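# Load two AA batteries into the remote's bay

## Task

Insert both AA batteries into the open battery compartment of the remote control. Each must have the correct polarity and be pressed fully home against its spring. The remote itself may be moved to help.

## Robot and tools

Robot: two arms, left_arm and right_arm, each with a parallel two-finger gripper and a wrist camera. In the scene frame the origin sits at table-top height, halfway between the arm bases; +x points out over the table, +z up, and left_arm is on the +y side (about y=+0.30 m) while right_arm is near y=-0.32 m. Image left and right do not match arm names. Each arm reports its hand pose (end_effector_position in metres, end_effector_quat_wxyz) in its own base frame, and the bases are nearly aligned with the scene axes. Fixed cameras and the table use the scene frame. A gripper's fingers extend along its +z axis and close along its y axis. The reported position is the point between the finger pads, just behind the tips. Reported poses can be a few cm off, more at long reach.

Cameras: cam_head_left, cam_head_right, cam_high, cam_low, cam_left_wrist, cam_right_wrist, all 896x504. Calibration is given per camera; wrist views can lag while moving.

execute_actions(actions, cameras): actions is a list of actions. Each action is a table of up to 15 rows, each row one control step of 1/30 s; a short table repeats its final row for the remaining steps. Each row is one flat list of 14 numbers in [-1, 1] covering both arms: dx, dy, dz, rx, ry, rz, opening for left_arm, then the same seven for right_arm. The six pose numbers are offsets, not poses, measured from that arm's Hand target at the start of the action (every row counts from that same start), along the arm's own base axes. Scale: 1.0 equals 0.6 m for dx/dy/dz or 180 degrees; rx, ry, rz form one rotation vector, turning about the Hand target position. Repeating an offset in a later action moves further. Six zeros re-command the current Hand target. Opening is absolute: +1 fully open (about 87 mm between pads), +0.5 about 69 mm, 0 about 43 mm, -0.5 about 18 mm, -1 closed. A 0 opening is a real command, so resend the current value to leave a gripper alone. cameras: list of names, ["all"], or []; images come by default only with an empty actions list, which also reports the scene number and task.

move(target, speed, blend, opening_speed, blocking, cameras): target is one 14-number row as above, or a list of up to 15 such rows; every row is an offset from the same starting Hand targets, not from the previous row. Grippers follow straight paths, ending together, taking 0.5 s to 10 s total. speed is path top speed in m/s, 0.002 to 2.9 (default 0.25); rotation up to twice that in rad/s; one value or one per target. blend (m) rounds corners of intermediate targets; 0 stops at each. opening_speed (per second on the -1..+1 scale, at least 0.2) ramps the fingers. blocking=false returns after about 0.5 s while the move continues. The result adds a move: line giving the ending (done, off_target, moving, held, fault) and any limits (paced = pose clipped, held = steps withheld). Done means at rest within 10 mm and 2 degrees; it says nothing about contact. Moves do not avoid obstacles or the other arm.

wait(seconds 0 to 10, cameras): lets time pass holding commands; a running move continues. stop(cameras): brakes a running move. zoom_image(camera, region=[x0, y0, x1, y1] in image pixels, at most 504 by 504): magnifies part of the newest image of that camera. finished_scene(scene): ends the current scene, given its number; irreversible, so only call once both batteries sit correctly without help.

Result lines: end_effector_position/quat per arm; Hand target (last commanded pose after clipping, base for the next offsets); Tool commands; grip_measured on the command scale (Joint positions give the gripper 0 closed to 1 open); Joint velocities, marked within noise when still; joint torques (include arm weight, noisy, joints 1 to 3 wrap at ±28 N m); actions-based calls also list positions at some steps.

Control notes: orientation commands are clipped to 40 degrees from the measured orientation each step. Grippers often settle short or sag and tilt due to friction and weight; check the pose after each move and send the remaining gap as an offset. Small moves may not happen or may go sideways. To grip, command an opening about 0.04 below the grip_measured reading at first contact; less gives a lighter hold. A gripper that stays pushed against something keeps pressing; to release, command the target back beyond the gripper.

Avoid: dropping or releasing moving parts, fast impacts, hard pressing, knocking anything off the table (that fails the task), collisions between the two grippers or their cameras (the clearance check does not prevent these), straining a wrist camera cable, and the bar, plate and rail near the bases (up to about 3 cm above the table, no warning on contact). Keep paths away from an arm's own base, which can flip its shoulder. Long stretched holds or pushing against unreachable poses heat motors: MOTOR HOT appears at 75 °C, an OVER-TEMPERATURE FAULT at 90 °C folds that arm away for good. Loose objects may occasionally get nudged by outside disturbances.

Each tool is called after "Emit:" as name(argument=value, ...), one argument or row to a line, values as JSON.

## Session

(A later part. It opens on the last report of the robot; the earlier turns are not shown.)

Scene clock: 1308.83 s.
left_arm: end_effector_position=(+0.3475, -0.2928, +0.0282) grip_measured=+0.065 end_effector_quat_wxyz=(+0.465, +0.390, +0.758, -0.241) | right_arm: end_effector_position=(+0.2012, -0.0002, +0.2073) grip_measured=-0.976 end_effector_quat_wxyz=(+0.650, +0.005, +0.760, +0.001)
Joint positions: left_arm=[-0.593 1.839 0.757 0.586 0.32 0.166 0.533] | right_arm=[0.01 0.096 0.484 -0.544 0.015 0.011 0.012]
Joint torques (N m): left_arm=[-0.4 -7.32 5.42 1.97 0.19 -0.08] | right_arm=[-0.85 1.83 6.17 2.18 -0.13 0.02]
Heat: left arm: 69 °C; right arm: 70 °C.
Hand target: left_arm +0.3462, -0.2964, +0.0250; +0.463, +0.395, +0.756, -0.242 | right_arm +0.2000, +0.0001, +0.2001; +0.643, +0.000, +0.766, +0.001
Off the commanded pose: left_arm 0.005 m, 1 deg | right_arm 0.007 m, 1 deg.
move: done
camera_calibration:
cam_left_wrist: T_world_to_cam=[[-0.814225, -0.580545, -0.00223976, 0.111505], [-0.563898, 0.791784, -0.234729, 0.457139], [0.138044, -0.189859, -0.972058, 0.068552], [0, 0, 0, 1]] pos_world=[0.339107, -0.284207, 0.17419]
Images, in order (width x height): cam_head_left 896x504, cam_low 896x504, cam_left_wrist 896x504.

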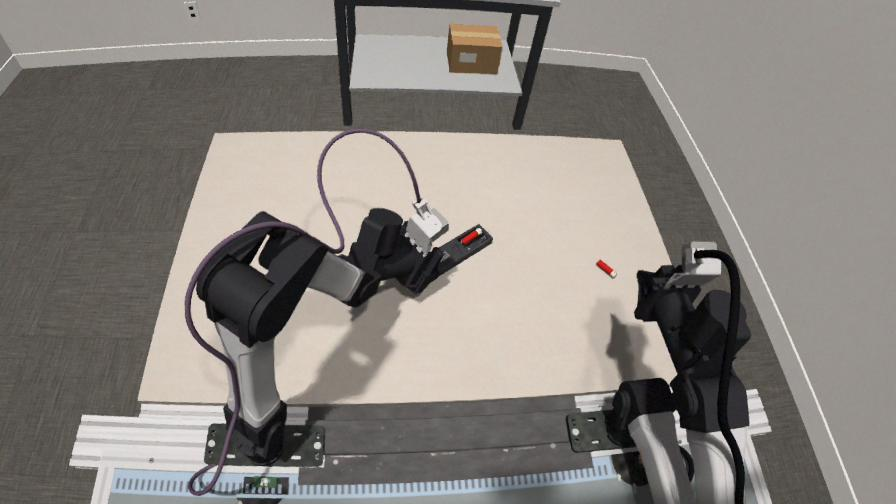

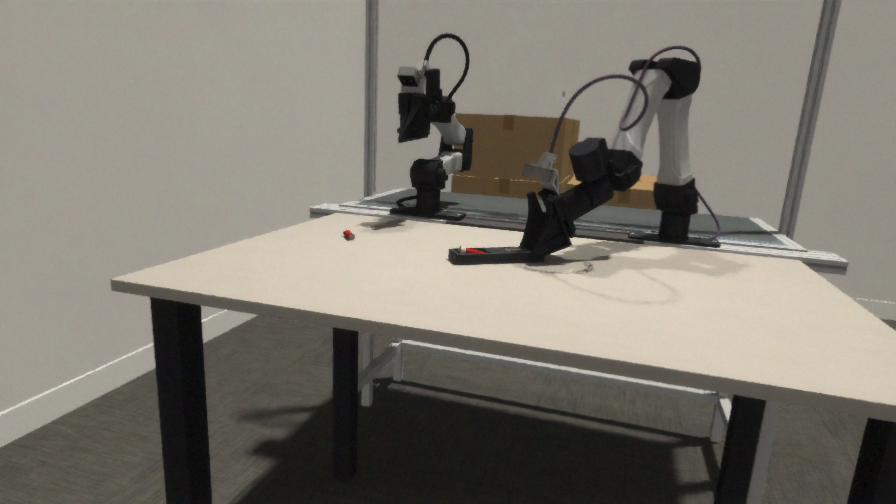

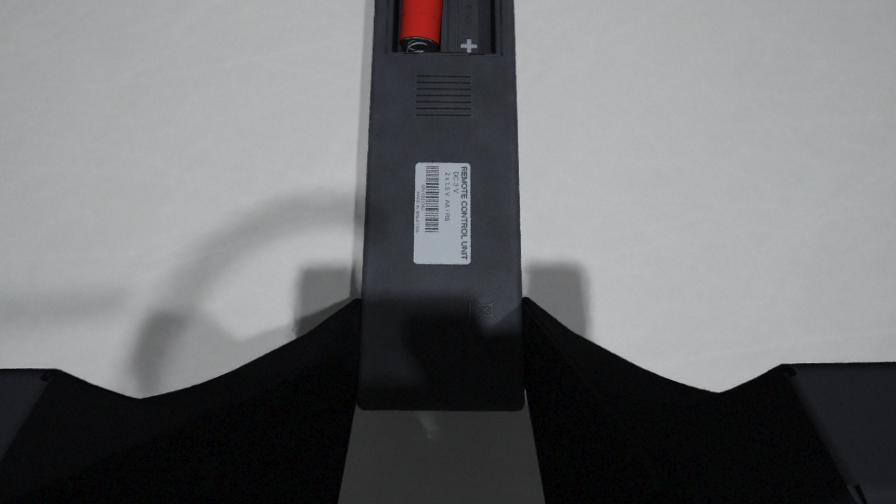

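Emit:
zoom_image(
  camera="cam_left_wrist",
  region=[370, 0, 530, 70],
)

Emit:
zoom_image(
  camera="cam_low",
  region=[430, 230, 540, 275],
)

Emit:
zoom_image(
  camera="cam_head_left",
  region=[430, 215, 510, 275],
)

Scaled by 3.150.

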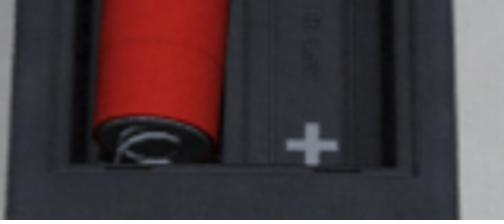

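Scaled by 4.582.

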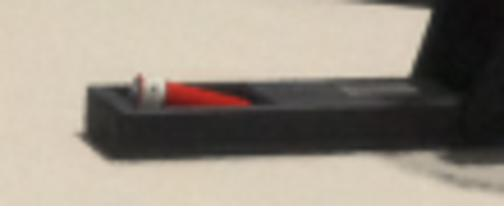

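Scaled by 6.300.

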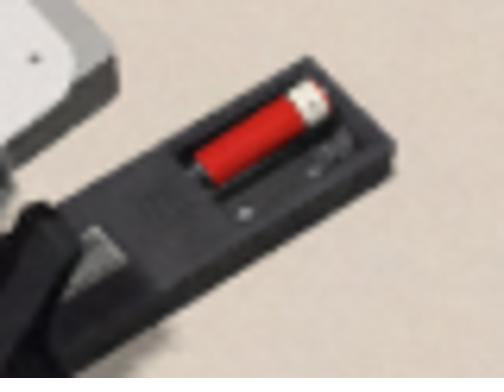

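Emit:
move(
  target=[0,0,0,0,0,0,0.0, 0.2867,0.34,-0.1835,-0.0426,0.1665,0.1556,-1.0],
  speed=0.25,
  cameras=["cam_right_wrist"],
)

Scene clock: 1380.07 s.
left_arm: end_effector_position=(+0.3475, -0.2928, +0.0282) grip_measured=+0.065 end_effector_quat_wxyz=(+0.465, +0.390, +0.758, -0.241) | right_arm: end_effector_position=(+0.3696, +0.1974, +0.0854) grip_measured=-0.976 end_effector_quat_wxyz=(+0.404, -0.215, +0.884, +0.098)
Joint positions: left_arm=[-0.593 1.839 0.757 0.586 0.32 0.166 0.533] | right_arm=[0.495 1.589 0.952 -0.076 0.014 0.011 0.012]
Joint torques (N m): left_arm=[-0.65 -7.28 5.39 1.86 0.16 -0.03] | right_arm=[0.49 -6.39 10.66 1.94 -0.13 0.02]
Heat: left arm: 69 °C; right arm: 53 °C.
Hand target: left_arm +0.3462, -0.2964, +0.0250; +0.463, +0.395, +0.756, -0.242 | right_arm +0.3720, +0.2041, +0.0900; +0.404, -0.225, +0.880, +0.104
Off the commanded pose: left_arm 0.005 m, 1 deg | right_arm 0.008 m, 1 deg.
move: done
camera_calibration:
cam_right_wrist: T_world_to_cam=[[0.445461, -0.895301, -0.000840007, 0.00981361], [-0.895298, -0.445461, 0.00247655, 0.441921], [-0.00259145, -0.000351149, -0.999997, 0.227843], [0, 0, 0, 1]] pos_world=[0.39187, 0.205725, 0.226756]
Images, in order (width x height): cam_right_wrist 896x504.

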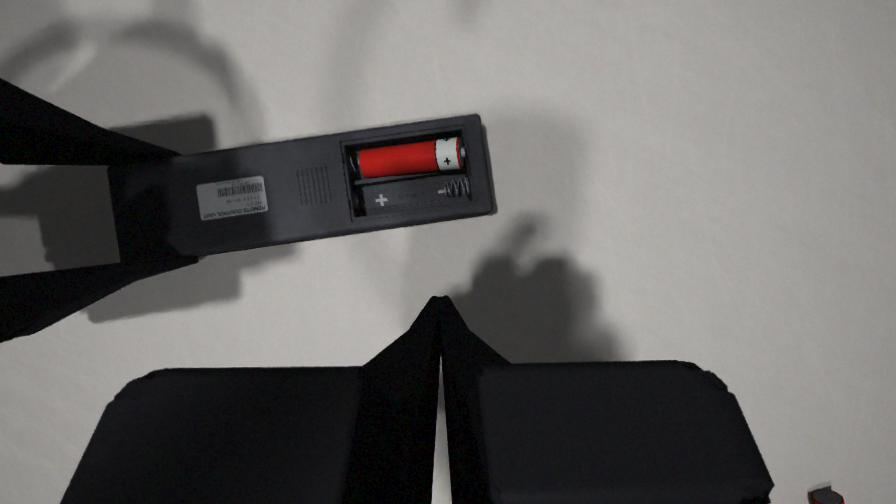

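Emit:
zoom_image(
  camera="cam_right_wrist",
  region=[330, 100, 510, 230],
)

Scaled by 2.800.

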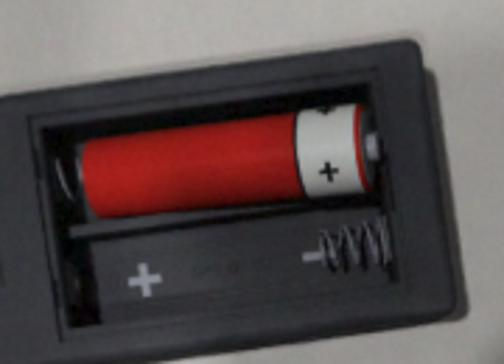

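Emit:
move(
  target=[
    [0,0,0,0,0,0,0.0, 0.1217,-0.0402,0.0083,0.0702,0.2908,-0.4387,-1.0],
    [0,0,0,0,0,0,0.0, 0.0793,0.0112,-0.02,0.0702,0.2908,-0.4387,-1.0],
    [0,0,0,0,0,0,0.0, 0.0793,0.0112,-0.0667,0.0702,0.2908,-0.4387,-1.0],
    [0,0,0,0,0,0,0.0, 0.0793,0.0112,-0.0833,0.0702,0.2908,-0.4387,-1.0],
  ],
  speed=0.15,
  blend=[0.01, 0, 0, 0],
  cameras=["cam_right_wrist"],
)

Scene clock: 1418.03 s.
left_arm: end_effector_position=(+0.3475, -0.2928, +0.0282) grip_measured=+0.065 end_effector_quat_wxyz=(+0.465, +0.390, +0.758, -0.241) | right_arm: end_effector_position=(+0.4158, +0.2107, +0.0271) grip_measured=-0.976 end_effector_quat_wxyz=(-0.009, +0.461, +0.887, -0.016)
Joint positions: left_arm=[-0.593 1.839 0.757 0.586 0.32 0.166 0.533] | right_arm=[0.384 2.493 2.267 -1.38 0.007 1.343 0.012]
Joint torques (N m): left_arm=[-0.21 -7.38 5.6 1.94 0.2 -0.08] | right_arm=[-0.66 -16.69 5.71 0.48 0.02 0.26]
Heat: left arm: 70 °C; right arm: 57 °C.
Hand target: left_arm +0.3462, -0.2964, +0.0250; +0.463, +0.395, +0.756, -0.242 | right_arm +0.4196, +0.2108, +0.0401; +0.000, +0.470, +0.883, +0.000
Off the commanded pose: left_arm 0.005 m, 1 deg | right_arm 0.014 m, 2 deg.
move: off_target (right_arm)
camera_calibration:
cam_right_wrist: T_world_to_cam=[[-0.823764, -0.565005, 0.0467077, 0.457978], [-0.339145, 0.55713, 0.758015, 0.0264326], [-0.454304, 0.608585, -0.650563, 0.219685], [0, 0, 0, 1]] pos_world=[0.486035, 0.110337, 0.101491]
Images, in order (width x height): cam_right_wrist 896x504.

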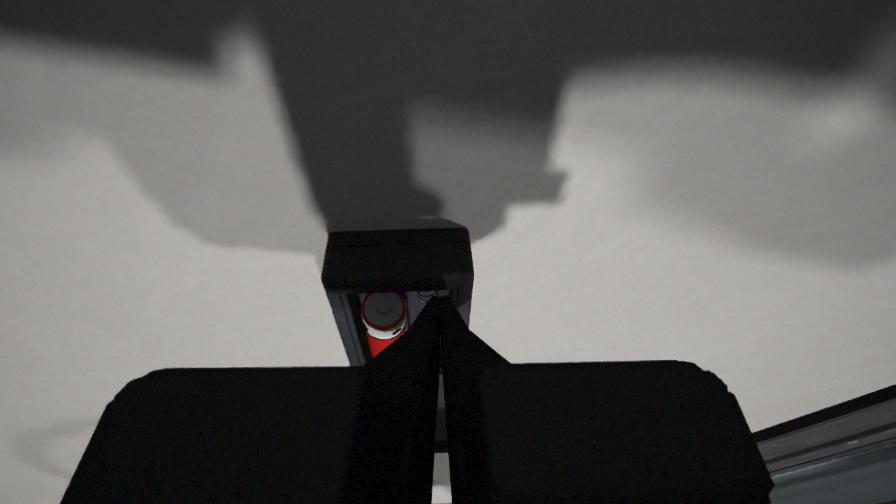

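Emit:
move(
  target=[0,0,0,0,0,0,0.0, 0.0109,0.0077,0,0,0,0,-1.0],
  speed=0.05,
)

Emit:
move(
  target=[0,0,0,0,0,0,0.0, 0.0068,0.0048,0,0,0,0,-1.0],
  speed=0.05,
  cameras=["cam_right_wrist"],
)

Scene clock: 1423.00 s.
left_arm: end_effector_position=(+0.3475, -0.2928, +0.0282) grip_measured=+0.065 end_effector_quat_wxyz=(+0.465, +0.390, +0.758, -0.241) | right_arm: end_effector_position=(+0.4249, +0.2144, +0.0397) grip_measured=-0.976 end_effector_quat_wxyz=(+0.004, +0.463, +0.886, +0.000)
Joint positions: left_arm=[-0.593 1.839 0.757 0.586 0.32 0.166 0.533] | right_arm=[0.384 2.493 2.319 -1.391 0.007 1.347 0.012]
Joint torques (N m): left_arm=[-0.32 -7.47 5.46 1.91 0.22 -0.1] | right_arm=[-0.27 -12.36 9.21 0.32 0.02 0.26]
Heat: left arm: 70 °C; right arm: 62 °C.
Hand target: left_arm +0.3462, -0.2964, +0.0250; +0.463, +0.395, +0.756, -0.242 | right_arm +0.4261, +0.2154, +0.0401; +0.000, +0.470, +0.883, +0.000
Off the commanded pose: left_arm 0.005 m, 1 deg | right_arm 0.002 m, 1 deg.
move: done

Scene clock: 1423.97 s.
left_arm: end_effector_position=(+0.3475, -0.2928, +0.0282) grip_measured=+0.065 end_effector_quat_wxyz=(+0.465, +0.390, +0.758, -0.241) | right_arm: end_effector_position=(+0.4297, +0.2164, +0.0423) grip_measured=-0.976 end_effector_quat_wxyz=(+0.006, +0.464, +0.886, +0.002)
Joint positions: left_arm=[-0.593 1.839 0.757 0.586 0.32 0.166 0.533] | right_arm=[0.384 2.523 2.384 -1.421 0.007 1.35 0.012]
Joint torques (N m): left_arm=[-0.46 -7.34 5.45 1.85 0.23 -0.09] | right_arm=[-0.08 -11.95 9.35 0.34 0.02 0.25]
Heat: left arm: 70 °C; right arm: 62 °C.
Hand target: left_arm +0.3462, -0.2964, +0.0250; +0.463, +0.395, +0.756, -0.242 | right_arm +0.4301, +0.2182, +0.0400; +0.000, +0.470, +0.883, +0.000
Off the commanded pose: left_arm 0.005 m, 1 deg | right_arm 0.003 m, 1 deg.
move: done
camera_calibration:
cam_right_wrist: T_world_to_cam=[[-0.828437, -0.560079, 0.00204787, 0.474766], [-0.36762, 0.546514, 0.752448, 0.0312517], [-0.42255, 0.622603, -0.658648, 0.216109], [0, 0, 0, 1]] pos_world=[0.496119, 0.114277, 0.117852]
Images, in order (width x height): cam_right_wrist 896x504.

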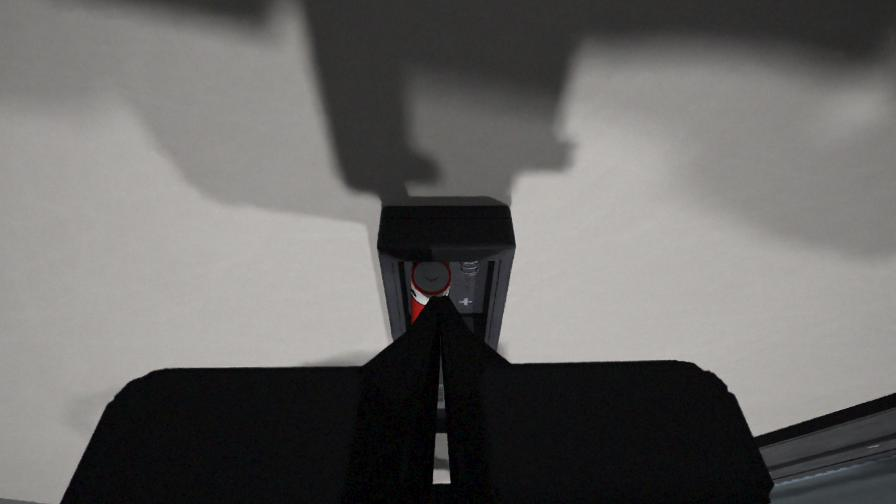

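Emit:
move(
  target=[
    [0,0,0,0,0,0,0.0, 0,0,0.0667,0,0,0,-1.0],
    [0,0,0,0,0,0,0.0, 0.0248,-0.047,0.0917,0,0,0,-0.35],
    [0,0,0,0,0,0,0.0, 0.0023,0.0097,0.0633,0,0,0,-0.35],
    [0,0,0,0,0,0,0.0, 0.0023,0.0097,0.0167,0,0,0,-0.35],
  ],
  speed=0.15,
  blend=[0.01, 0.01, 0, 0],
  cameras=["cam_right_wrist"],
)

Scene clock: 1442.93 s.
left_arm: end_effector_position=(+0.3475, -0.2928, +0.0282) grip_measured=+0.065 end_effector_quat_wxyz=(+0.465, +0.390, +0.758, -0.241) | right_arm: end_effector_position=(+0.4302, +0.2238, +0.0576) grip_measured=-0.350 end_effector_quat_wxyz=(+0.004, +0.464, +0.886, +0.002)
Joint positions: left_arm=[-0.593 1.839 0.757 0.586 0.32 0.166 0.533] | right_arm=[0.397 2.578 2.549 -1.533 0.004 1.361 0.325]
Joint torques (N m): left_arm=[-0.65 -7.21 5.38 1.93 0.14 -0.1] | right_arm=[-0.34 -12.63 6.16 0.59 0.05 0.24]
Heat: left arm: 70 °C; right arm: 66 °C.
Hand target: left_arm +0.3462, -0.2964, +0.0250; +0.463, +0.395, +0.756, -0.242 | right_arm +0.4315, +0.2240, +0.0500; +0.000, +0.470, +0.883, +0.000
Off the commanded pose: left_arm 0.005 m, 1 deg | right_arm 0.008 m, 1 deg.
move: done; blend cut to 0 m at target 2; target 2's new opening was sent with right_arm's hand 0.012 m and 3 deg from that target
camera_calibration:
cam_right_wrist: T_world_to_cam=[[-0.827794, -0.561021, 0.00351406, 0.47914], [-0.365821, 0.544501, 0.754781, 0.0153256], [-0.425361, 0.623518, -0.655968, 0.22258], [0, 0, 0, 1]] pos_world=[0.496913, 0.12168, 0.132754]
Images, in order (width x height): cam_right_wrist 896x504.

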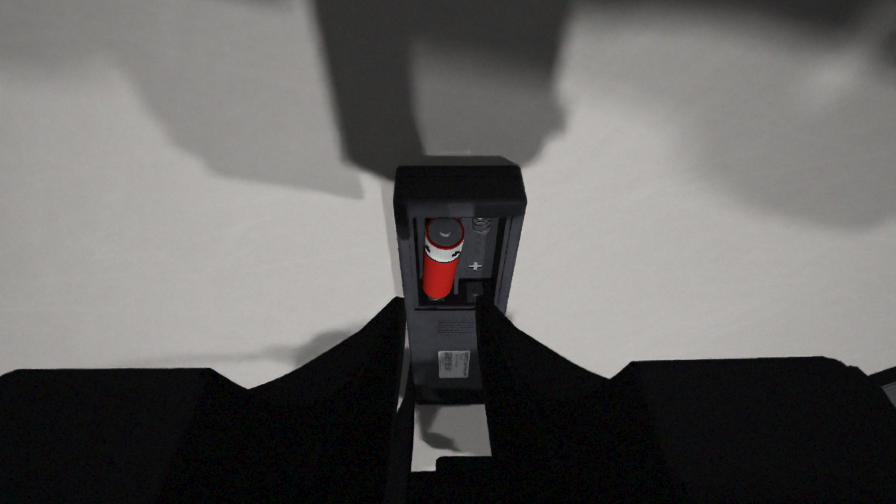

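Emit:
zoom_image(
  camera="cam_right_wrist",
  region=[380, 150, 540, 320],
)

Scaled by 2.965.

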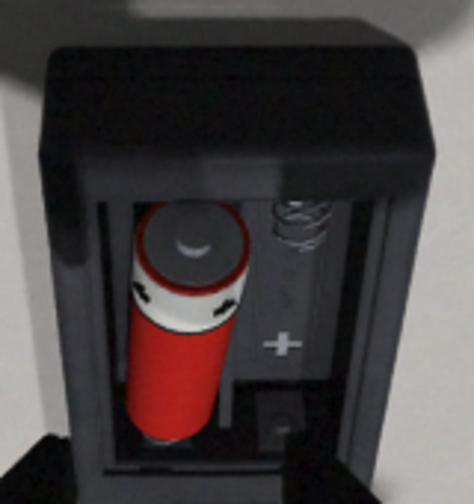

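Emit:
move(
  target=[0,0,0,0,0,0,0.0, 0.0045,0.003,-0.0242,0,0,0,-0.35],
  speed=0.08,
  cameras=["cam_right_wrist"],
)

Scene clock: 1453.40 s.
left_arm: end_effector_position=(+0.3475, -0.2928, +0.0282) grip_measured=+0.065 end_effector_quat_wxyz=(+0.465, +0.390, +0.758, -0.241) | right_arm: end_effector_position=(+0.4348, +0.2257, +0.0477) grip_measured=-0.350 end_effector_quat_wxyz=(+0.008, +0.464, +0.886, +0.007)
Joint positions: left_arm=[-0.593 1.839 0.757 0.586 0.32 0.166 0.533] | right_arm=[0.397 2.578 2.51 -1.481 0.004 1.361 0.325]
Joint torques (N m): left_arm=[-0.35 -7.39 5.55 1.86 0.2 -0.05] | right_arm=[-0.21 -12.11 5.71 0.61 0.06 0.25]
Heat: left arm: 70 °C; right arm: 69 °C.
Hand target: left_arm +0.3462, -0.2964, +0.0250; +0.463, +0.395, +0.756, -0.242 | right_arm +0.4343, +0.2258, +0.0355; +0.000, +0.470, +0.883, +0.000
Off the commanded pose: left_arm 0.005 m, 1 deg | right_arm 0.012 m, 1 deg.
move: off_target (right_arm)
camera_calibration:
cam_right_wrist: T_world_to_cam=[[-0.827751, -0.561033, -0.00842604, 0.484553], [-0.3743, 0.540933, 0.753187, 0.0279999], [-0.418005, 0.626605, -0.657752, 0.213075], [0, 0, 0, 1]] pos_world=[0.500636, 0.12319, 0.123145]
Images, in order (width x height): cam_right_wrist 896x504.

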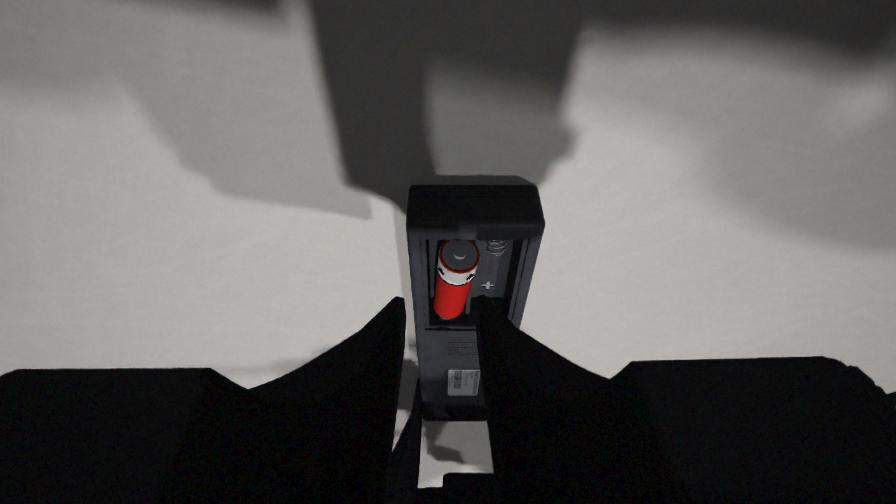

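Emit:
move(
  target=[0,0,0,0,0,0,0.0, -0.005,-0.0025,-0.0142,0,0,0,-0.35],
  speed=0.08,
  cameras=["cam_right_wrist"],
)

Scene clock: 1457.70 s.
left_arm: end_effector_position=(+0.3475, -0.2928, +0.0282) grip_measured=+0.065 end_effector_quat_wxyz=(+0.465, +0.390, +0.758, -0.241) | right_arm: end_effector_position=(+0.4280, +0.2246, +0.0287) grip_measured=-0.350 end_effector_quat_wxyz=(-0.007, +0.464, +0.886, -0.004)
Joint positions: left_arm=[-0.593 1.839 0.757 0.586 0.32 0.166 0.533] | right_arm=[0.397 2.576 2.426 -1.436 -0.005 1.362 0.325]
Joint torques (N m): left_arm=[-0.44 -7.31 5.55 1.93 0.2 -0.05] | right_arm=[-0.24 -14.79 4.52 0.74 0.15 0.24]
Heat: left arm: 70 °C; right arm: 69 °C.
Hand target: left_arm +0.3462, -0.2964, +0.0250; +0.463, +0.395, +0.756, -0.242 | right_arm +0.4312, +0.2243, +0.0269; +0.000, +0.470, +0.883, +0.000
Off the commanded pose: left_arm 0.005 m, 1 deg | right_arm 0.004 m, 1 deg.
move: done
camera_calibration:
cam_right_wrist: T_world_to_cam=[[-0.827635, -0.560712, 0.0249532, 0.477094], [-0.346481, 0.545386, 0.76322, 0.0271925], [-0.441556, 0.623022, -0.645656, 0.208987], [0, 0, 0, 1]] pos_world=[0.496561, 0.122478, 0.102275]
Images, in order (width x height): cam_right_wrist 896x504.

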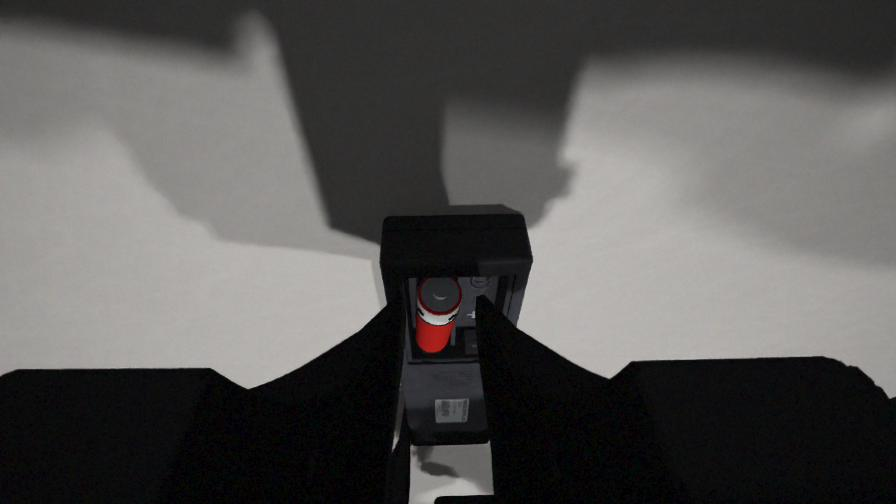

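Emit:
move(
  target=[0,0,0,0,0,0,0.0, 0,0,0.005,0,0,0,-0.68],
  speed=0.08,
  opening_speed=0.5,
)

Emit:
move(
  target=[0,0,0,0,0,0,0.0, 0.0048,0.0033,0.003,0,0,0,-0.68],
  speed=0.05,
  cameras=["cam_right_wrist"],
)

Scene clock: 1464.47 s.
left_arm: end_effector_position=(+0.3477, -0.2926, +0.0281) grip_measured=+0.065 end_effector_quat_wxyz=(+0.465, +0.389, +0.758, -0.240) | right_arm: end_effector_position=(+0.4297, +0.2257, +0.0282) grip_measured=-0.583 end_effector_quat_wxyz=(-0.005, +0.466, +0.885, -0.001)
Joint positions: left_arm=[-0.593 1.839 0.757 0.586 0.318 0.165 0.533] | right_arm=[0.397 2.576 2.424 -1.428 -0.007 1.366 0.209]
Joint torques (N m): left_arm=[-0.64 -7.47 5.52 1.95 0.23 0] | right_arm=[-0.25 -14.82 5.87 0.53 0.17 0.19]
Heat: left arm: 70 °C; right arm: 68 °C.
Hand target: left_arm +0.3462, -0.2964, +0.0250; +0.463, +0.395, +0.756, -0.242 | right_arm +0.4312, +0.2243, +0.0299; +0.000, +0.470, +0.883, +0.000
Off the commanded pose: left_arm 0.005 m, 1 deg | right_arm 0.003 m, 1 deg.
move: done

Scene clock: 1465.23 s.
left_arm: end_effector_position=(+0.3481, -0.2928, +0.0287) grip_measured=+0.065 end_effector_quat_wxyz=(+0.466, +0.389, +0.757, -0.240) | right_arm: end_effector_position=(+0.4306, +0.2255, +0.0318) grip_measured=-0.586 end_effector_quat_wxyz=(-0.003, +0.466, +0.885, +0.000)
Joint positions: left_arm=[-0.593 1.839 0.757 0.589 0.318 0.165 0.533] | right_arm=[0.397 2.576 2.439 -1.438 -0.004 1.366 0.207]
Joint torques (N m): left_arm=[-0.77 -7.34 5.48 1.84 0.22 -0.05] | right_arm=[-0.13 -12.42 9.85 0.34 0.13 0.21]
Heat: left arm: 70 °C; right arm: 68 °C.
Hand target: left_arm +0.3462, -0.2964, +0.0249; +0.463, +0.395, +0.756, -0.242 | right_arm +0.4341, +0.2263, +0.0317; +0.000, +0.470, +0.883, +0.000
Off the commanded pose: left_arm 0.006 m, 1 deg | right_arm 0.004 m, 1 deg.
move: done
camera_calibration:
cam_right_wrist: T_world_to_cam=[[-0.830632, -0.556645, 0.0139977, 0.480427], [-0.352181, 0.544667, 0.761122, 0.0279653], [-0.431299, 0.627282, -0.648458, 0.206297], [0, 0, 0, 1]] pos_world=[0.497883, 0.122789, 0.105765]
Images, in order (width x height): cam_right_wrist 896x504.

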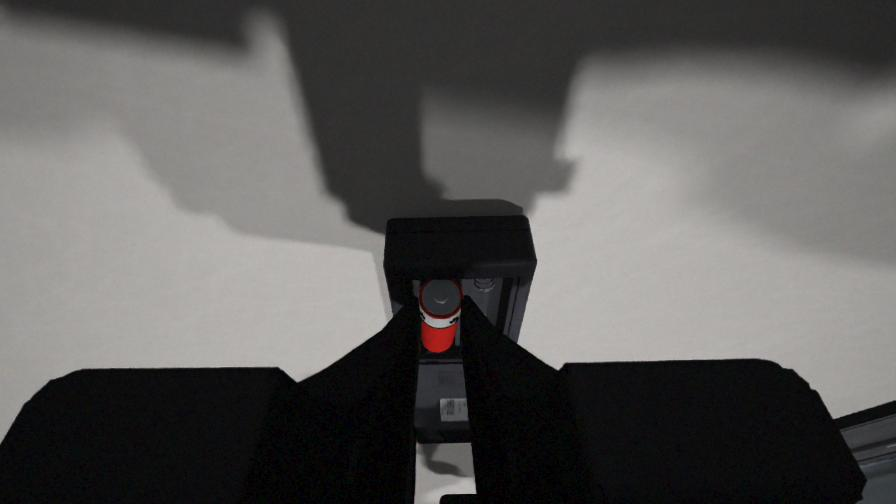

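Emit:
zoom_image(
  camera="cam_right_wrist",
  region=[370, 200, 560, 370],
)

Scaled by 2.653.

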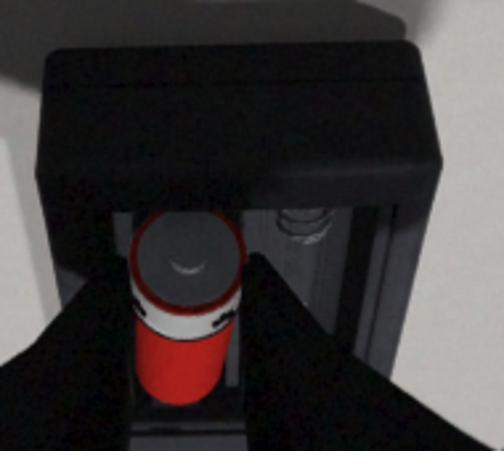

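Emit:
move(
  target=[0,0,0,0,0,0,0.0, 0.003,0.002,-0.002,0,0,0,-0.68],
  speed=0.05,
)

Emit:
move(
  target=[
    [0,0,0,0,0,0,0.0, 0,0,0,0,0,0,-0.42],
    [0,0,0,0,0,0,0.0, 0,0,0.04,0,0,0,-0.42],
  ],
  speed=0.08,
  opening_speed=0.5,
  cameras=["cam_right_wrist"],
)

Scene clock: 1474.90 s.
left_arm: end_effector_position=(+0.3485, -0.2924, +0.0286) grip_measured=+0.065 end_effector_quat_wxyz=(+0.467, +0.388, +0.758, -0.239) | right_arm: end_effector_position=(+0.4317, +0.2260, +0.0307) grip_measured=-0.586 end_effector_quat_wxyz=(-0.004, +0.466, +0.885, -0.002)
Joint positions: left_arm=[-0.593 1.839 0.757 0.589 0.314 0.165 0.533] | right_arm=[0.397 2.594 2.47 -1.455 -0.004 1.367 0.207]
Joint torques (N m): left_arm=[-0.42 -7.25 5.67 1.85 0.26 -0.04] | right_arm=[-0.05 -12.6 9.7 0.39 0.14 0.21]
Heat: left arm: 69 °C; right arm: 67 °C.
Hand target: left_arm +0.3462, -0.2964, +0.0250; +0.463, +0.395, +0.756, -0.242 | right_arm +0.4359, +0.2275, +0.0305; +0.000, +0.470, +0.883, +0.000
Off the commanded pose: left_arm 0.006 m, 1 deg | right_arm 0.005 m, 1 deg.
move: done

Scene clock: 1476.77 s.
left_arm: end_effector_position=(+0.3485, -0.2924, +0.0286) grip_measured=+0.065 end_effector_quat_wxyz=(+0.467, +0.388, +0.758, -0.239) | right_arm: end_effector_position=(+0.4359, +0.2276, +0.0579) grip_measured=-0.420 end_effector_quat_wxyz=(+0.004, +0.466, +0.885, +0.008)
Joint positions: left_arm=[-0.593 1.839 0.757 0.589 0.314 0.165 0.533] | right_arm=[0.397 2.63 2.648 -1.572 -0.003 1.367 0.29]
Joint torques (N m): left_arm=[-0.66 -7.23 5.42 1.85 0.3 -0.03] | right_arm=[-0.03 -12.3 8.94 0.33 0.13 0.22]
Heat: left arm: 68 °C; right arm: 67 °C.
Hand target: left_arm +0.3462, -0.2965, +0.0250; +0.463, +0.395, +0.756, -0.242 | right_arm +0.4360, +0.2275, +0.0546; +0.000, +0.470, +0.883, +0.000
Off the commanded pose: left_arm 0.006 m, 1 deg | right_arm 0.003 m, 1 deg.
joint sent to its limit (right arm) — joint 4 (wrist pitch), lower limit. The joint targets still meet the commanded pose.
move: done
camera_calibration:
cam_right_wrist: T_world_to_cam=[[-0.830917, -0.556348, -0.00727115, 0.486928], [-0.367294, 0.53865, 0.758255, 0.0169326], [-0.417938, 0.632718, -0.651917, 0.217276], [0, 0, 0, 1]] pos_world=[0.501624, 0.124306, 0.132347]
Images, in order (width x height): cam_right_wrist 896x504.

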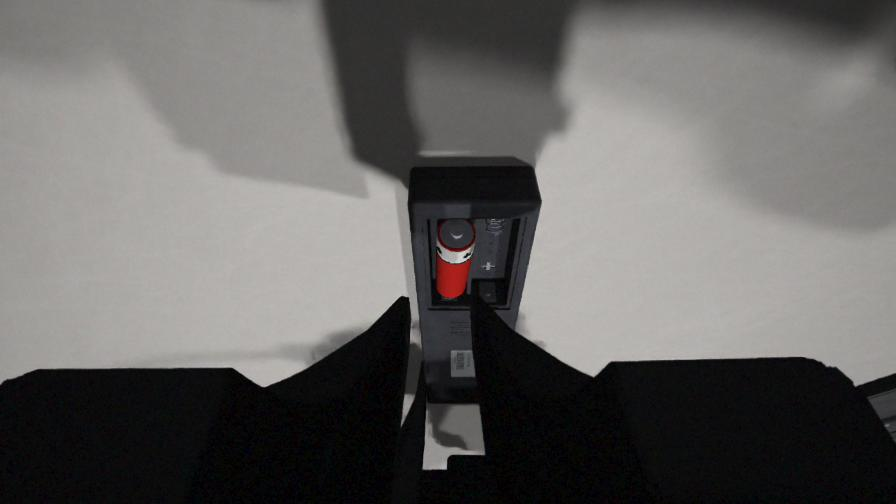

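Emit:
zoom_image(
  camera="cam_right_wrist",
  region=[390, 155, 560, 325],
)

Scaled by 2.965.

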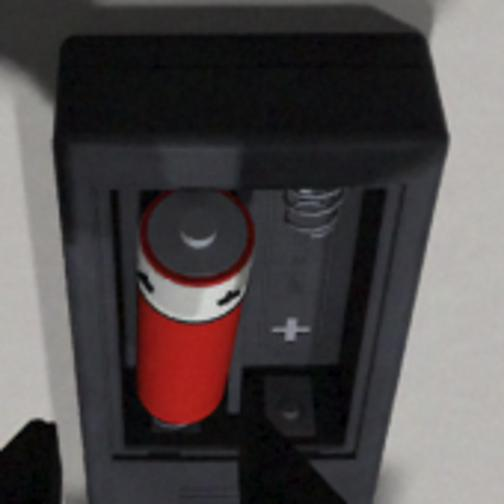

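Emit:
move(
  target=[
    [0,0,0,0,0,0,0.0, 0,0,0,0,0,0,-0.2],
    [0,0,0,0,0,0,0.0, -0.002,-0.001,-0.032,0,0,0,-0.2],
  ],
  speed=0.08,
  opening_speed=0.5,
  cameras=["cam_right_wrist"],
)

Scene clock: 1506.10 s.
left_arm: end_effector_position=(+0.3485, -0.2924, +0.0286) grip_measured=+0.065 end_effector_quat_wxyz=(+0.466, +0.388, +0.758, -0.239) | right_arm: end_effector_position=(+0.4330, +0.2264, +0.0297) grip_measured=-0.200 end_effector_quat_wxyz=(-0.007, +0.466, +0.885, -0.006)
Joint positions: left_arm=[-0.593 1.839 0.757 0.588 0.314 0.165 0.533] | right_arm=[0.397 2.63 2.533 -1.492 -0.003 1.367 0.4]
Joint torques (N m): left_arm=[-0.8 -7.28 5.39 1.9 0.24 -0.08] | right_arm=[-0.05 -15.91 5.49 0.53 0.13 0.21]
Heat: left arm: 67 °C; right arm: 71 °C.
Hand target: left_arm +0.3462, -0.2964, +0.0249; +0.463, +0.395, +0.756, -0.242 | right_arm +0.4347, +0.2269, +0.0354; +0.000, +0.470, +0.883, +0.000
Off the commanded pose: left_arm 0.006 m, 1 deg | right_arm 0.006 m, 1 deg.
move: done
camera_calibration:
cam_right_wrist: T_world_to_cam=[[-0.83054, -0.556257, 0.0279377, 0.482417], [-0.342178, 0.549193, 0.762431, 0.024469], [-0.439451, 0.62367, -0.646466, 0.209618], [0, 0, 0, 1]] pos_world=[0.501156, 0.124178, 0.103377]
Images, in order (width x height): cam_right_wrist 896x504.

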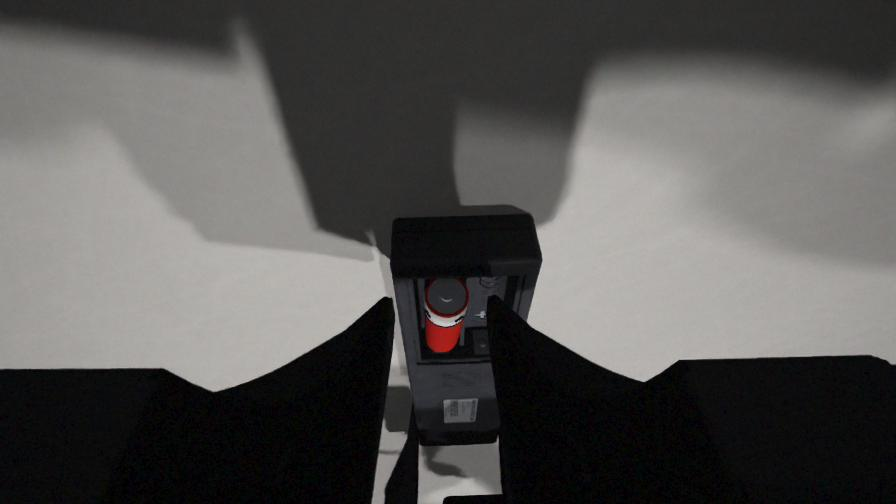

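Emit:
move(
  target=[0,0,0,0,0,0,0.0, 0,0,0,0,0,0,-0.40],
  speed=0.08,
  opening_speed=0.3,
)

Emit:
move(
  target=[0,0,0,0,0,0,0.0, 0,0,0,0,0,0,-0.48],
  speed=0.08,
  opening_speed=0.3,
  cameras=["cam_right_wrist"],
)

Scene clock: 1510.63 s.
left_arm: end_effector_position=(+0.3485, -0.2924, +0.0286) grip_measured=+0.065 end_effector_quat_wxyz=(+0.466, +0.388, +0.758, -0.239) | right_arm: end_effector_position=(+0.4332, +0.2265, +0.0297) grip_measured=-0.400 end_effector_quat_wxyz=(-0.007, +0.466, +0.885, -0.006)
Joint positions: left_arm=[-0.593 1.839 0.757 0.588 0.314 0.165 0.533] | right_arm=[0.397 2.63 2.533 -1.491 -0.003 1.367 0.3]
Joint torques (N m): left_arm=[-0.35 -7.2 5.46 1.86 0.18 -0.09] | right_arm=[-0.06 -15.9 5.49 0.53 0.13 0.21]
Heat: left arm: 67 °C; right arm: 74 °C.
Hand target: left_arm +0.3462, -0.2964, +0.0249; +0.463, +0.395, +0.756, -0.242 | right_arm +0.4347, +0.2269, +0.0354; +0.000, +0.470, +0.883, +0.000
Off the commanded pose: left_arm 0.006 m, 1 deg | right_arm 0.006 m, 1 deg.
move: done

Scene clock: 1511.13 s.
left_arm: end_effector_position=(+0.3485, -0.2924, +0.0286) grip_measured=+0.065 end_effector_quat_wxyz=(+0.466, +0.388, +0.758, -0.239) | right_arm: end_effector_position=(+0.4332, +0.2265, +0.0297) grip_measured=-0.480 end_effector_quat_wxyz=(-0.007, +0.466, +0.885, -0.006)
Joint positions: left_arm=[-0.593 1.839 0.757 0.588 0.314 0.165 0.533] | right_arm=[0.397 2.63 2.533 -1.491 -0.003 1.367 0.26]
Joint torques (N m): left_arm=[-0.53 -7.13 5.35 1.86 0.29 -0.04] | right_arm=[-0.05 -15.88 5.5 0.53 0.13 0.21]
Heat: left arm: 67 °C; right arm: 74 °C.
Hand target: left_arm +0.3462, -0.2964, +0.0249; +0.463, +0.395, +0.756, -0.242 | right_arm +0.4347, +0.2269, +0.0354; +0.000, +0.470, +0.883, +0.000
Off the commanded pose: left_arm 0.006 m, 1 deg | right_arm 0.006 m, 1 deg.
move: done
camera_calibration:
cam_right_wrist: T_world_to_cam=[[-0.830595, -0.556212, 0.0271967, 0.4826], [-0.342669, 0.548987, 0.762359, 0.0247835], [-0.438964, 0.623892, -0.646583, 0.209402], [0, 0, 0, 1]] pos_world=[0.501258, 0.124178, 0.103376]
Images, in order (width x height): cam_right_wrist 896x504.

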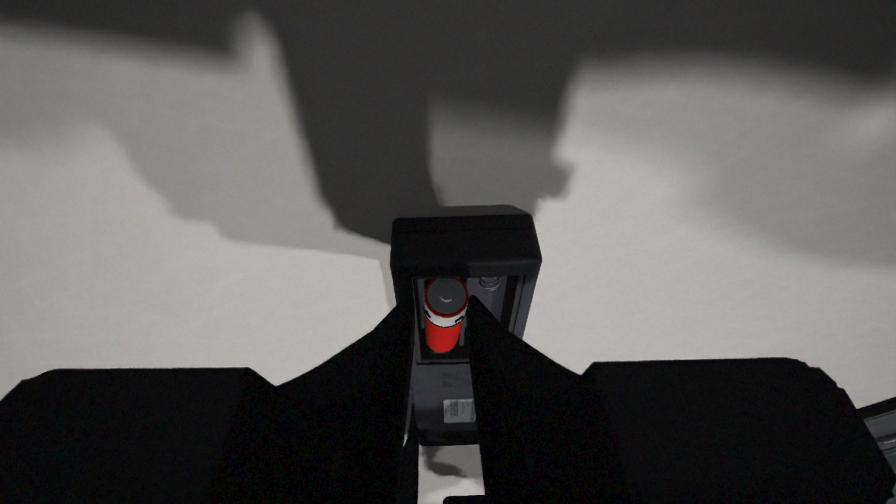

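Emit:
move(
  target=[0,0,0,0,0,0,0.0, 0,0,0,0,0,0,-0.66],
  speed=0.08,
  opening_speed=0.3,
  cameras=["cam_right_wrist"],
)

Scene clock: 1516.20 s.
left_arm: end_effector_position=(+0.3489, -0.2921, +0.0285) grip_measured=+0.065 end_effector_quat_wxyz=(+0.467, +0.388, +0.759, -0.238) | right_arm: end_effector_position=(+0.4328, +0.2263, +0.0297) grip_measured=-0.590 end_effector_quat_wxyz=(-0.007, +0.466, +0.885, -0.006)
Joint positions: left_arm=[-0.593 1.839 0.757 0.588 0.311 0.165 0.533] | right_arm=[0.397 2.63 2.533 -1.493 -0.003 1.367 0.205]
Joint torques (N m): left_arm=[-0.51 -7.43 5.57 1.91 0.28 -0.07] | right_arm=[-0.06 -15.88 5.49 0.54 0.13 0.2]
Heat: left arm: 67 °C; right arm: 76 °C. Fold the right arm in close to its base, or ease its load, before you think long.
Hand target: left_arm +0.3462, -0.2964, +0.0249; +0.463, +0.395, +0.756, -0.242 | right_arm +0.4347, +0.2269, +0.0354; +0.000, +0.470, +0.883, +0.000
Off the commanded pose: left_arm 0.006 m, 1 deg | right_arm 0.006 m, 1 deg.
MOTOR HOT: joint 2 (shoulder) of the right arm reports 76 °C; the controller's stop level is 90 °C. To cool a motor, set the load down, stop pushing, or move to a pose that needs little force.
move: done
camera_calibration:
cam_right_wrist: T_world_to_cam=[[-0.830742, -0.555899, 0.0290373, 0.482136], [-0.34116, 0.549666, 0.762546, 0.0238743], [-0.43986, 0.623573, -0.646282, 0.20979], [0, 0, 0, 1]] pos_world=[0.500954, 0.124077, 0.103378]
Images, in order (width x height): cam_right_wrist 896x504.

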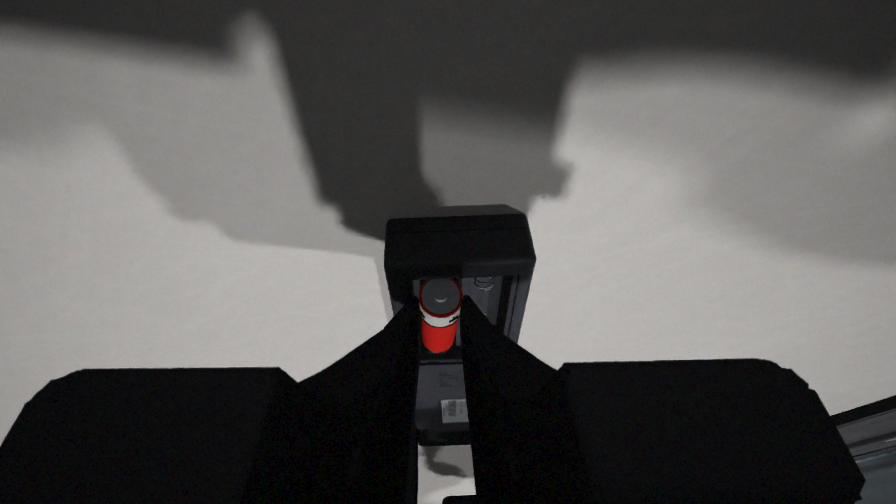

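Emit:
zoom_image(
  camera="cam_right_wrist",
  region=[375, 205, 545, 375],
)

Scaled by 2.965.

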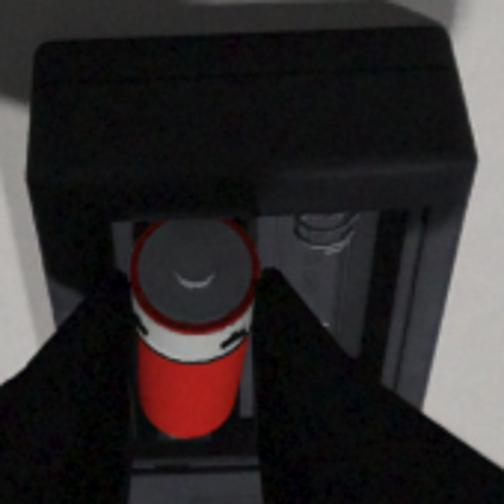

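Emit:
move(
  target=[0,0,0,0,0,0,0.0, 0,0,-0.02,0,0,0,-0.66],
  speed=0.05,
)

Emit:
move(
  target=[0,0,0,0,0,0,0.0, 0,0,-0.01,0,0,0,-0.66],
  speed=0.05,
  cameras=["cam_right_wrist"],
)

Scene clock: 1525.77 s.
left_arm: end_effector_position=(+0.3488, -0.2921, +0.0285) grip_measured=+0.065 end_effector_quat_wxyz=(+0.467, +0.387, +0.759, -0.238) | right_arm: end_effector_position=(+0.4323, +0.2266, +0.0288) grip_measured=-0.591 end_effector_quat_wxyz=(-0.005, +0.467, +0.884, -0.002)
Joint positions: left_arm=[-0.593 1.839 0.757 0.588 0.311 0.163 0.533] | right_arm=[0.397 2.601 2.475 -1.454 -0.006 1.368 0.205]
Joint torques (N m): left_arm=[-0.42 -7.27 5.37 1.95 0.3 0] | right_arm=[-0.03 -14.37 4.25 0.78 0.15 0.2]
Heat: left arm: 67 °C; right arm: 79 °C. Fold the right arm in close to its base, or ease its load, before you think long.
Hand target: left_arm +0.3462, -0.2964, +0.0249; +0.463, +0.395, +0.756, -0.242 | right_arm +0.4347, +0.2269, +0.0235; +0.000, +0.470, +0.883, +0.000
Off the commanded pose: left_arm 0.006 m, 1 deg | right_arm 0.006 m, 1 deg.
MOTOR HOT: still on. Joint 2 (shoulder) of the right arm reports 79 °C.
move: done

Scene clock: 1526.57 s.
left_arm: end_effector_position=(+0.3488, -0.2921, +0.0285) grip_measured=+0.065 end_effector_quat_wxyz=(+0.467, +0.387, +0.759, -0.238) | right_arm: end_effector_position=(+0.4322, +0.2265, +0.0285) grip_measured=-0.591 end_effector_quat_wxyz=(-0.003, +0.467, +0.884, +0.001)
Joint positions: left_arm=[-0.593 1.839 0.757 0.588 0.311 0.163 0.533] | right_arm=[0.397 2.586 2.444 -1.432 -0.006 1.368 0.205]
Joint torques (N m): left_arm=[-0.4 -7.32 5.37 1.9 0.3 -0.03] | right_arm=[-0.05 -13.38 3.9 0.88 0.16 0.19]
Heat: left arm: 67 °C; right arm: 79 °C. Fold the right arm in close to its base, or ease its load, before you think long.
Hand target: left_arm +0.3462, -0.2964, +0.0249; +0.463, +0.395, +0.756, -0.242 | right_arm +0.4347, +0.2269, +0.0174; +0.000, +0.470, +0.883, +0.000
Off the commanded pose: left_arm 0.006 m, 1 deg | right_arm 0.011 m, 1 deg.
MOTOR HOT: still on. Joint 2 (shoulder) of the right arm reports 79 °C.
move: off_target (right_arm)
camera_calibration:
cam_right_wrist: T_world_to_cam=[[-0.83148, -0.555412, 0.0125701, 0.482504], [-0.351526, 0.543504, 0.762255, 0.0303851], [-0.430197, 0.629381, -0.647155, 0.203183], [0, 0, 0, 1]] pos_world=[0.499283, 0.123595, 0.102265]
Images, in order (width x height): cam_right_wrist 896x504.

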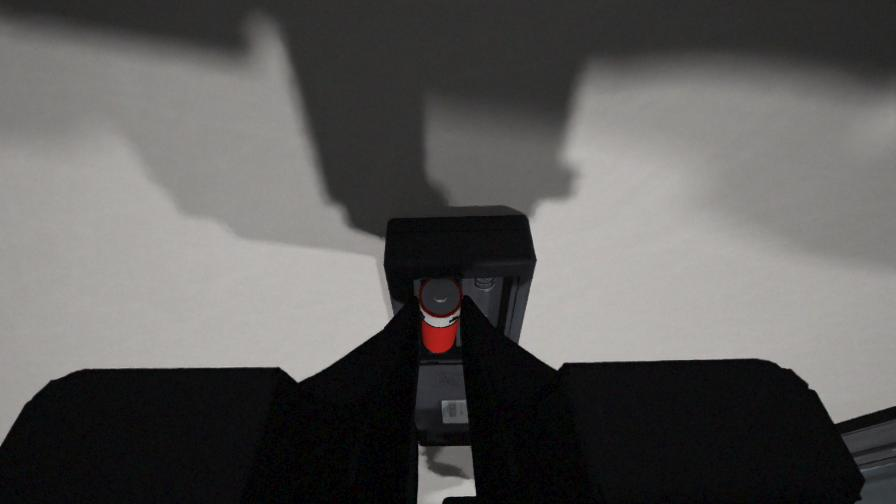

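Emit:
move(
  target=[
    [0,0,0,0,0,0,0.0, 0,0,0.01,0,0,0,-0.42],
    [0,0,0,0,0,0,0.0, 0,0,0.12,0,0,0,-0.42],
    [0,0,0,0,0,0,0.0, -0.3912,-0.3782,0.3043,-0.2160,-0.4063,0.2574,-1.0],
  ],
  speed=[0.05, 0.15, 0.25],
  blend=[0, 0.02, 0],
  cameras=["cam_left_wrist"],
)

Emit:
zoom_image(
  camera="cam_left_wrist",
  region=[370, 0, 530, 70],
)

Scene clock: 1536.07 s.
left_arm: end_effector_position=(+0.3488, -0.2921, +0.0285) grip_measured=+0.065 end_effector_quat_wxyz=(+0.467, +0.387, +0.759, -0.238) | right_arm: end_effector_position=(+0.2012, +0.0001, +0.2071) grip_measured=-0.975 end_effector_quat_wxyz=(+0.651, +0.004, +0.759, +0.001)
Joint positions: left_arm=[-0.593 1.839 0.757 0.588 0.311 0.163 0.533] | right_arm=[0.013 0.093 0.482 -0.543 0.017 0.01 0.012]
Joint torques (N m): left_arm=[-0.44 -7.1 5.67 1.92 0.23 -0.01] | right_arm=[-1.02 1.88 6.16 2.18 -0.12 0.02]
Heat: left arm: 67 °C; right arm: 74 °C. Fold the right arm in close to its base, or ease its load, before you think long.
Hand target: left_arm +0.3462, -0.2964, +0.0249; +0.463, +0.395, +0.756, -0.242 | right_arm +0.2000, -0.0001, +0.2000; +0.643, +0.000, +0.766, +0.000
Off the commanded pose: left_arm 0.006 m, 1 deg | right_arm 0.007 m, 1 deg.
MOTOR HOT: still on. Joint 2 (shoulder) of the right arm reports 74 °C.
move: done
camera_calibration:
cam_left_wrist: T_world_to_cam=[[-0.808705, -0.588203, -0.00364219, 0.108876], [-0.570925, 0.786411, -0.235801, 0.458348], [0.141563, -0.188614, -0.971795, 0.0679329], [0, 0, 0, 1]] pos_world=[0.340114, -0.283596, 0.174492]
Images, in order (width x height): cam_left_wrist 896x504.

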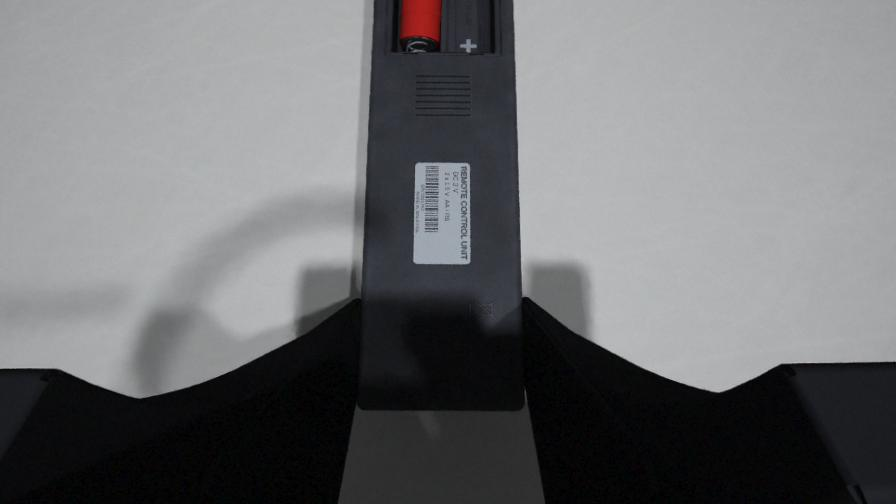

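Scaled by 3.150.

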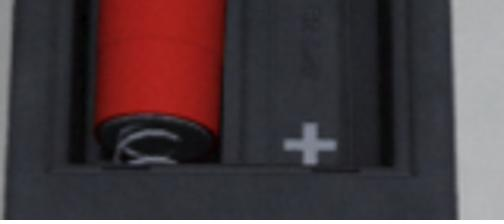

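Emit:
move(
  target=[0,0,0,0,0,0,0.0, 0.325,0.385,-0.2167,-0.0426,0.1665,0.1556,-1.0],
  speed=0.25,
  cameras=["cam_right_wrist"],
)

Emit:
zoom_image(
  camera="cam_right_wrist",
  region=[360, 180, 540, 310],
)

Scene clock: 1545.17 s.
left_arm: end_effector_position=(+0.3488, -0.2921, +0.0285) grip_measured=+0.065 end_effector_quat_wxyz=(+0.467, +0.387, +0.759, -0.238) | right_arm: end_effector_position=(+0.3927, +0.2241, +0.0665) grip_measured=-0.975 end_effector_quat_wxyz=(+0.406, -0.215, +0.883, +0.098)
Joint positions: left_arm=[-0.593 1.839 0.757 0.588 0.311 0.163 0.533] | right_arm=[0.532 1.74 1.035 -0.005 0.042 0.034 0.012]
Joint torques (N m): left_arm=[-0.47 -7.34 5.61 1.9 0.31 -0.01] | right_arm=[0.47 -7.5 10.48 1.92 -0.11 0.01]
Heat: left arm: 67 °C; right arm: 68 °C.
Hand target: left_arm +0.3462, -0.2964, +0.0249; +0.463, +0.395, +0.756, -0.242 | right_arm +0.3949, +0.2311, +0.0699; +0.405, -0.225, +0.880, +0.104
Off the commanded pose: left_arm 0.006 m, 1 deg | right_arm 0.008 m, 1 deg.
MOTOR HOT: cleared for the motors of the right arm.
move: done
camera_calibration:
cam_right_wrist: T_world_to_cam=[[0.445948, -0.895059, 0.000403705, 0.0230275], [-0.895058, -0.445948, -0.000920869, 0.474777], [0.00100426, 0.0000493194, -0.999999, 0.207534], [0, 0, 0, 1]] pos_world=[0.414475, 0.232326, 0.207962]
Images, in order (width x height): cam_right_wrist 896x504.

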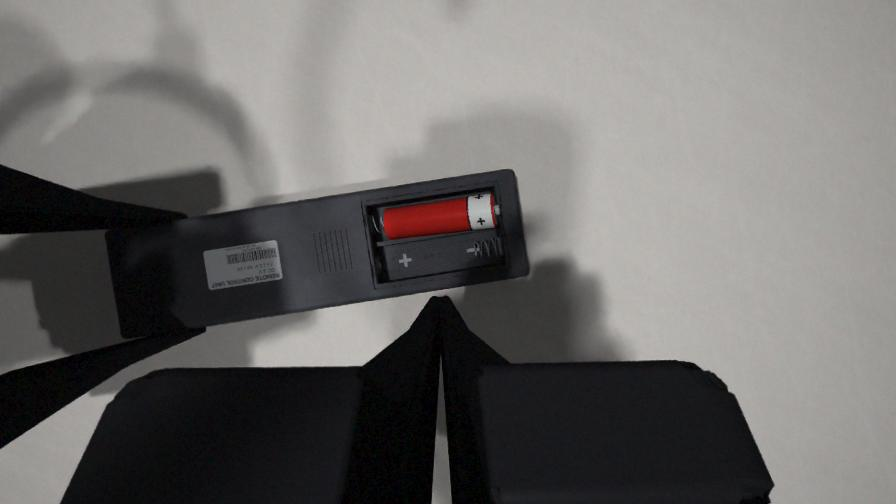

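Scaled by 2.800.

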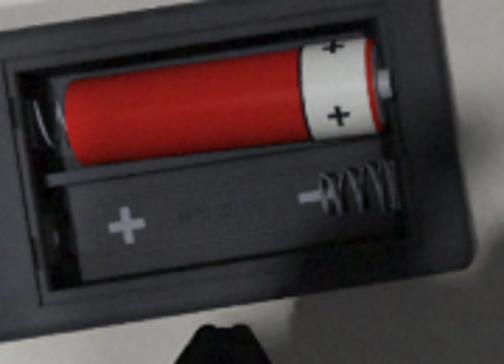

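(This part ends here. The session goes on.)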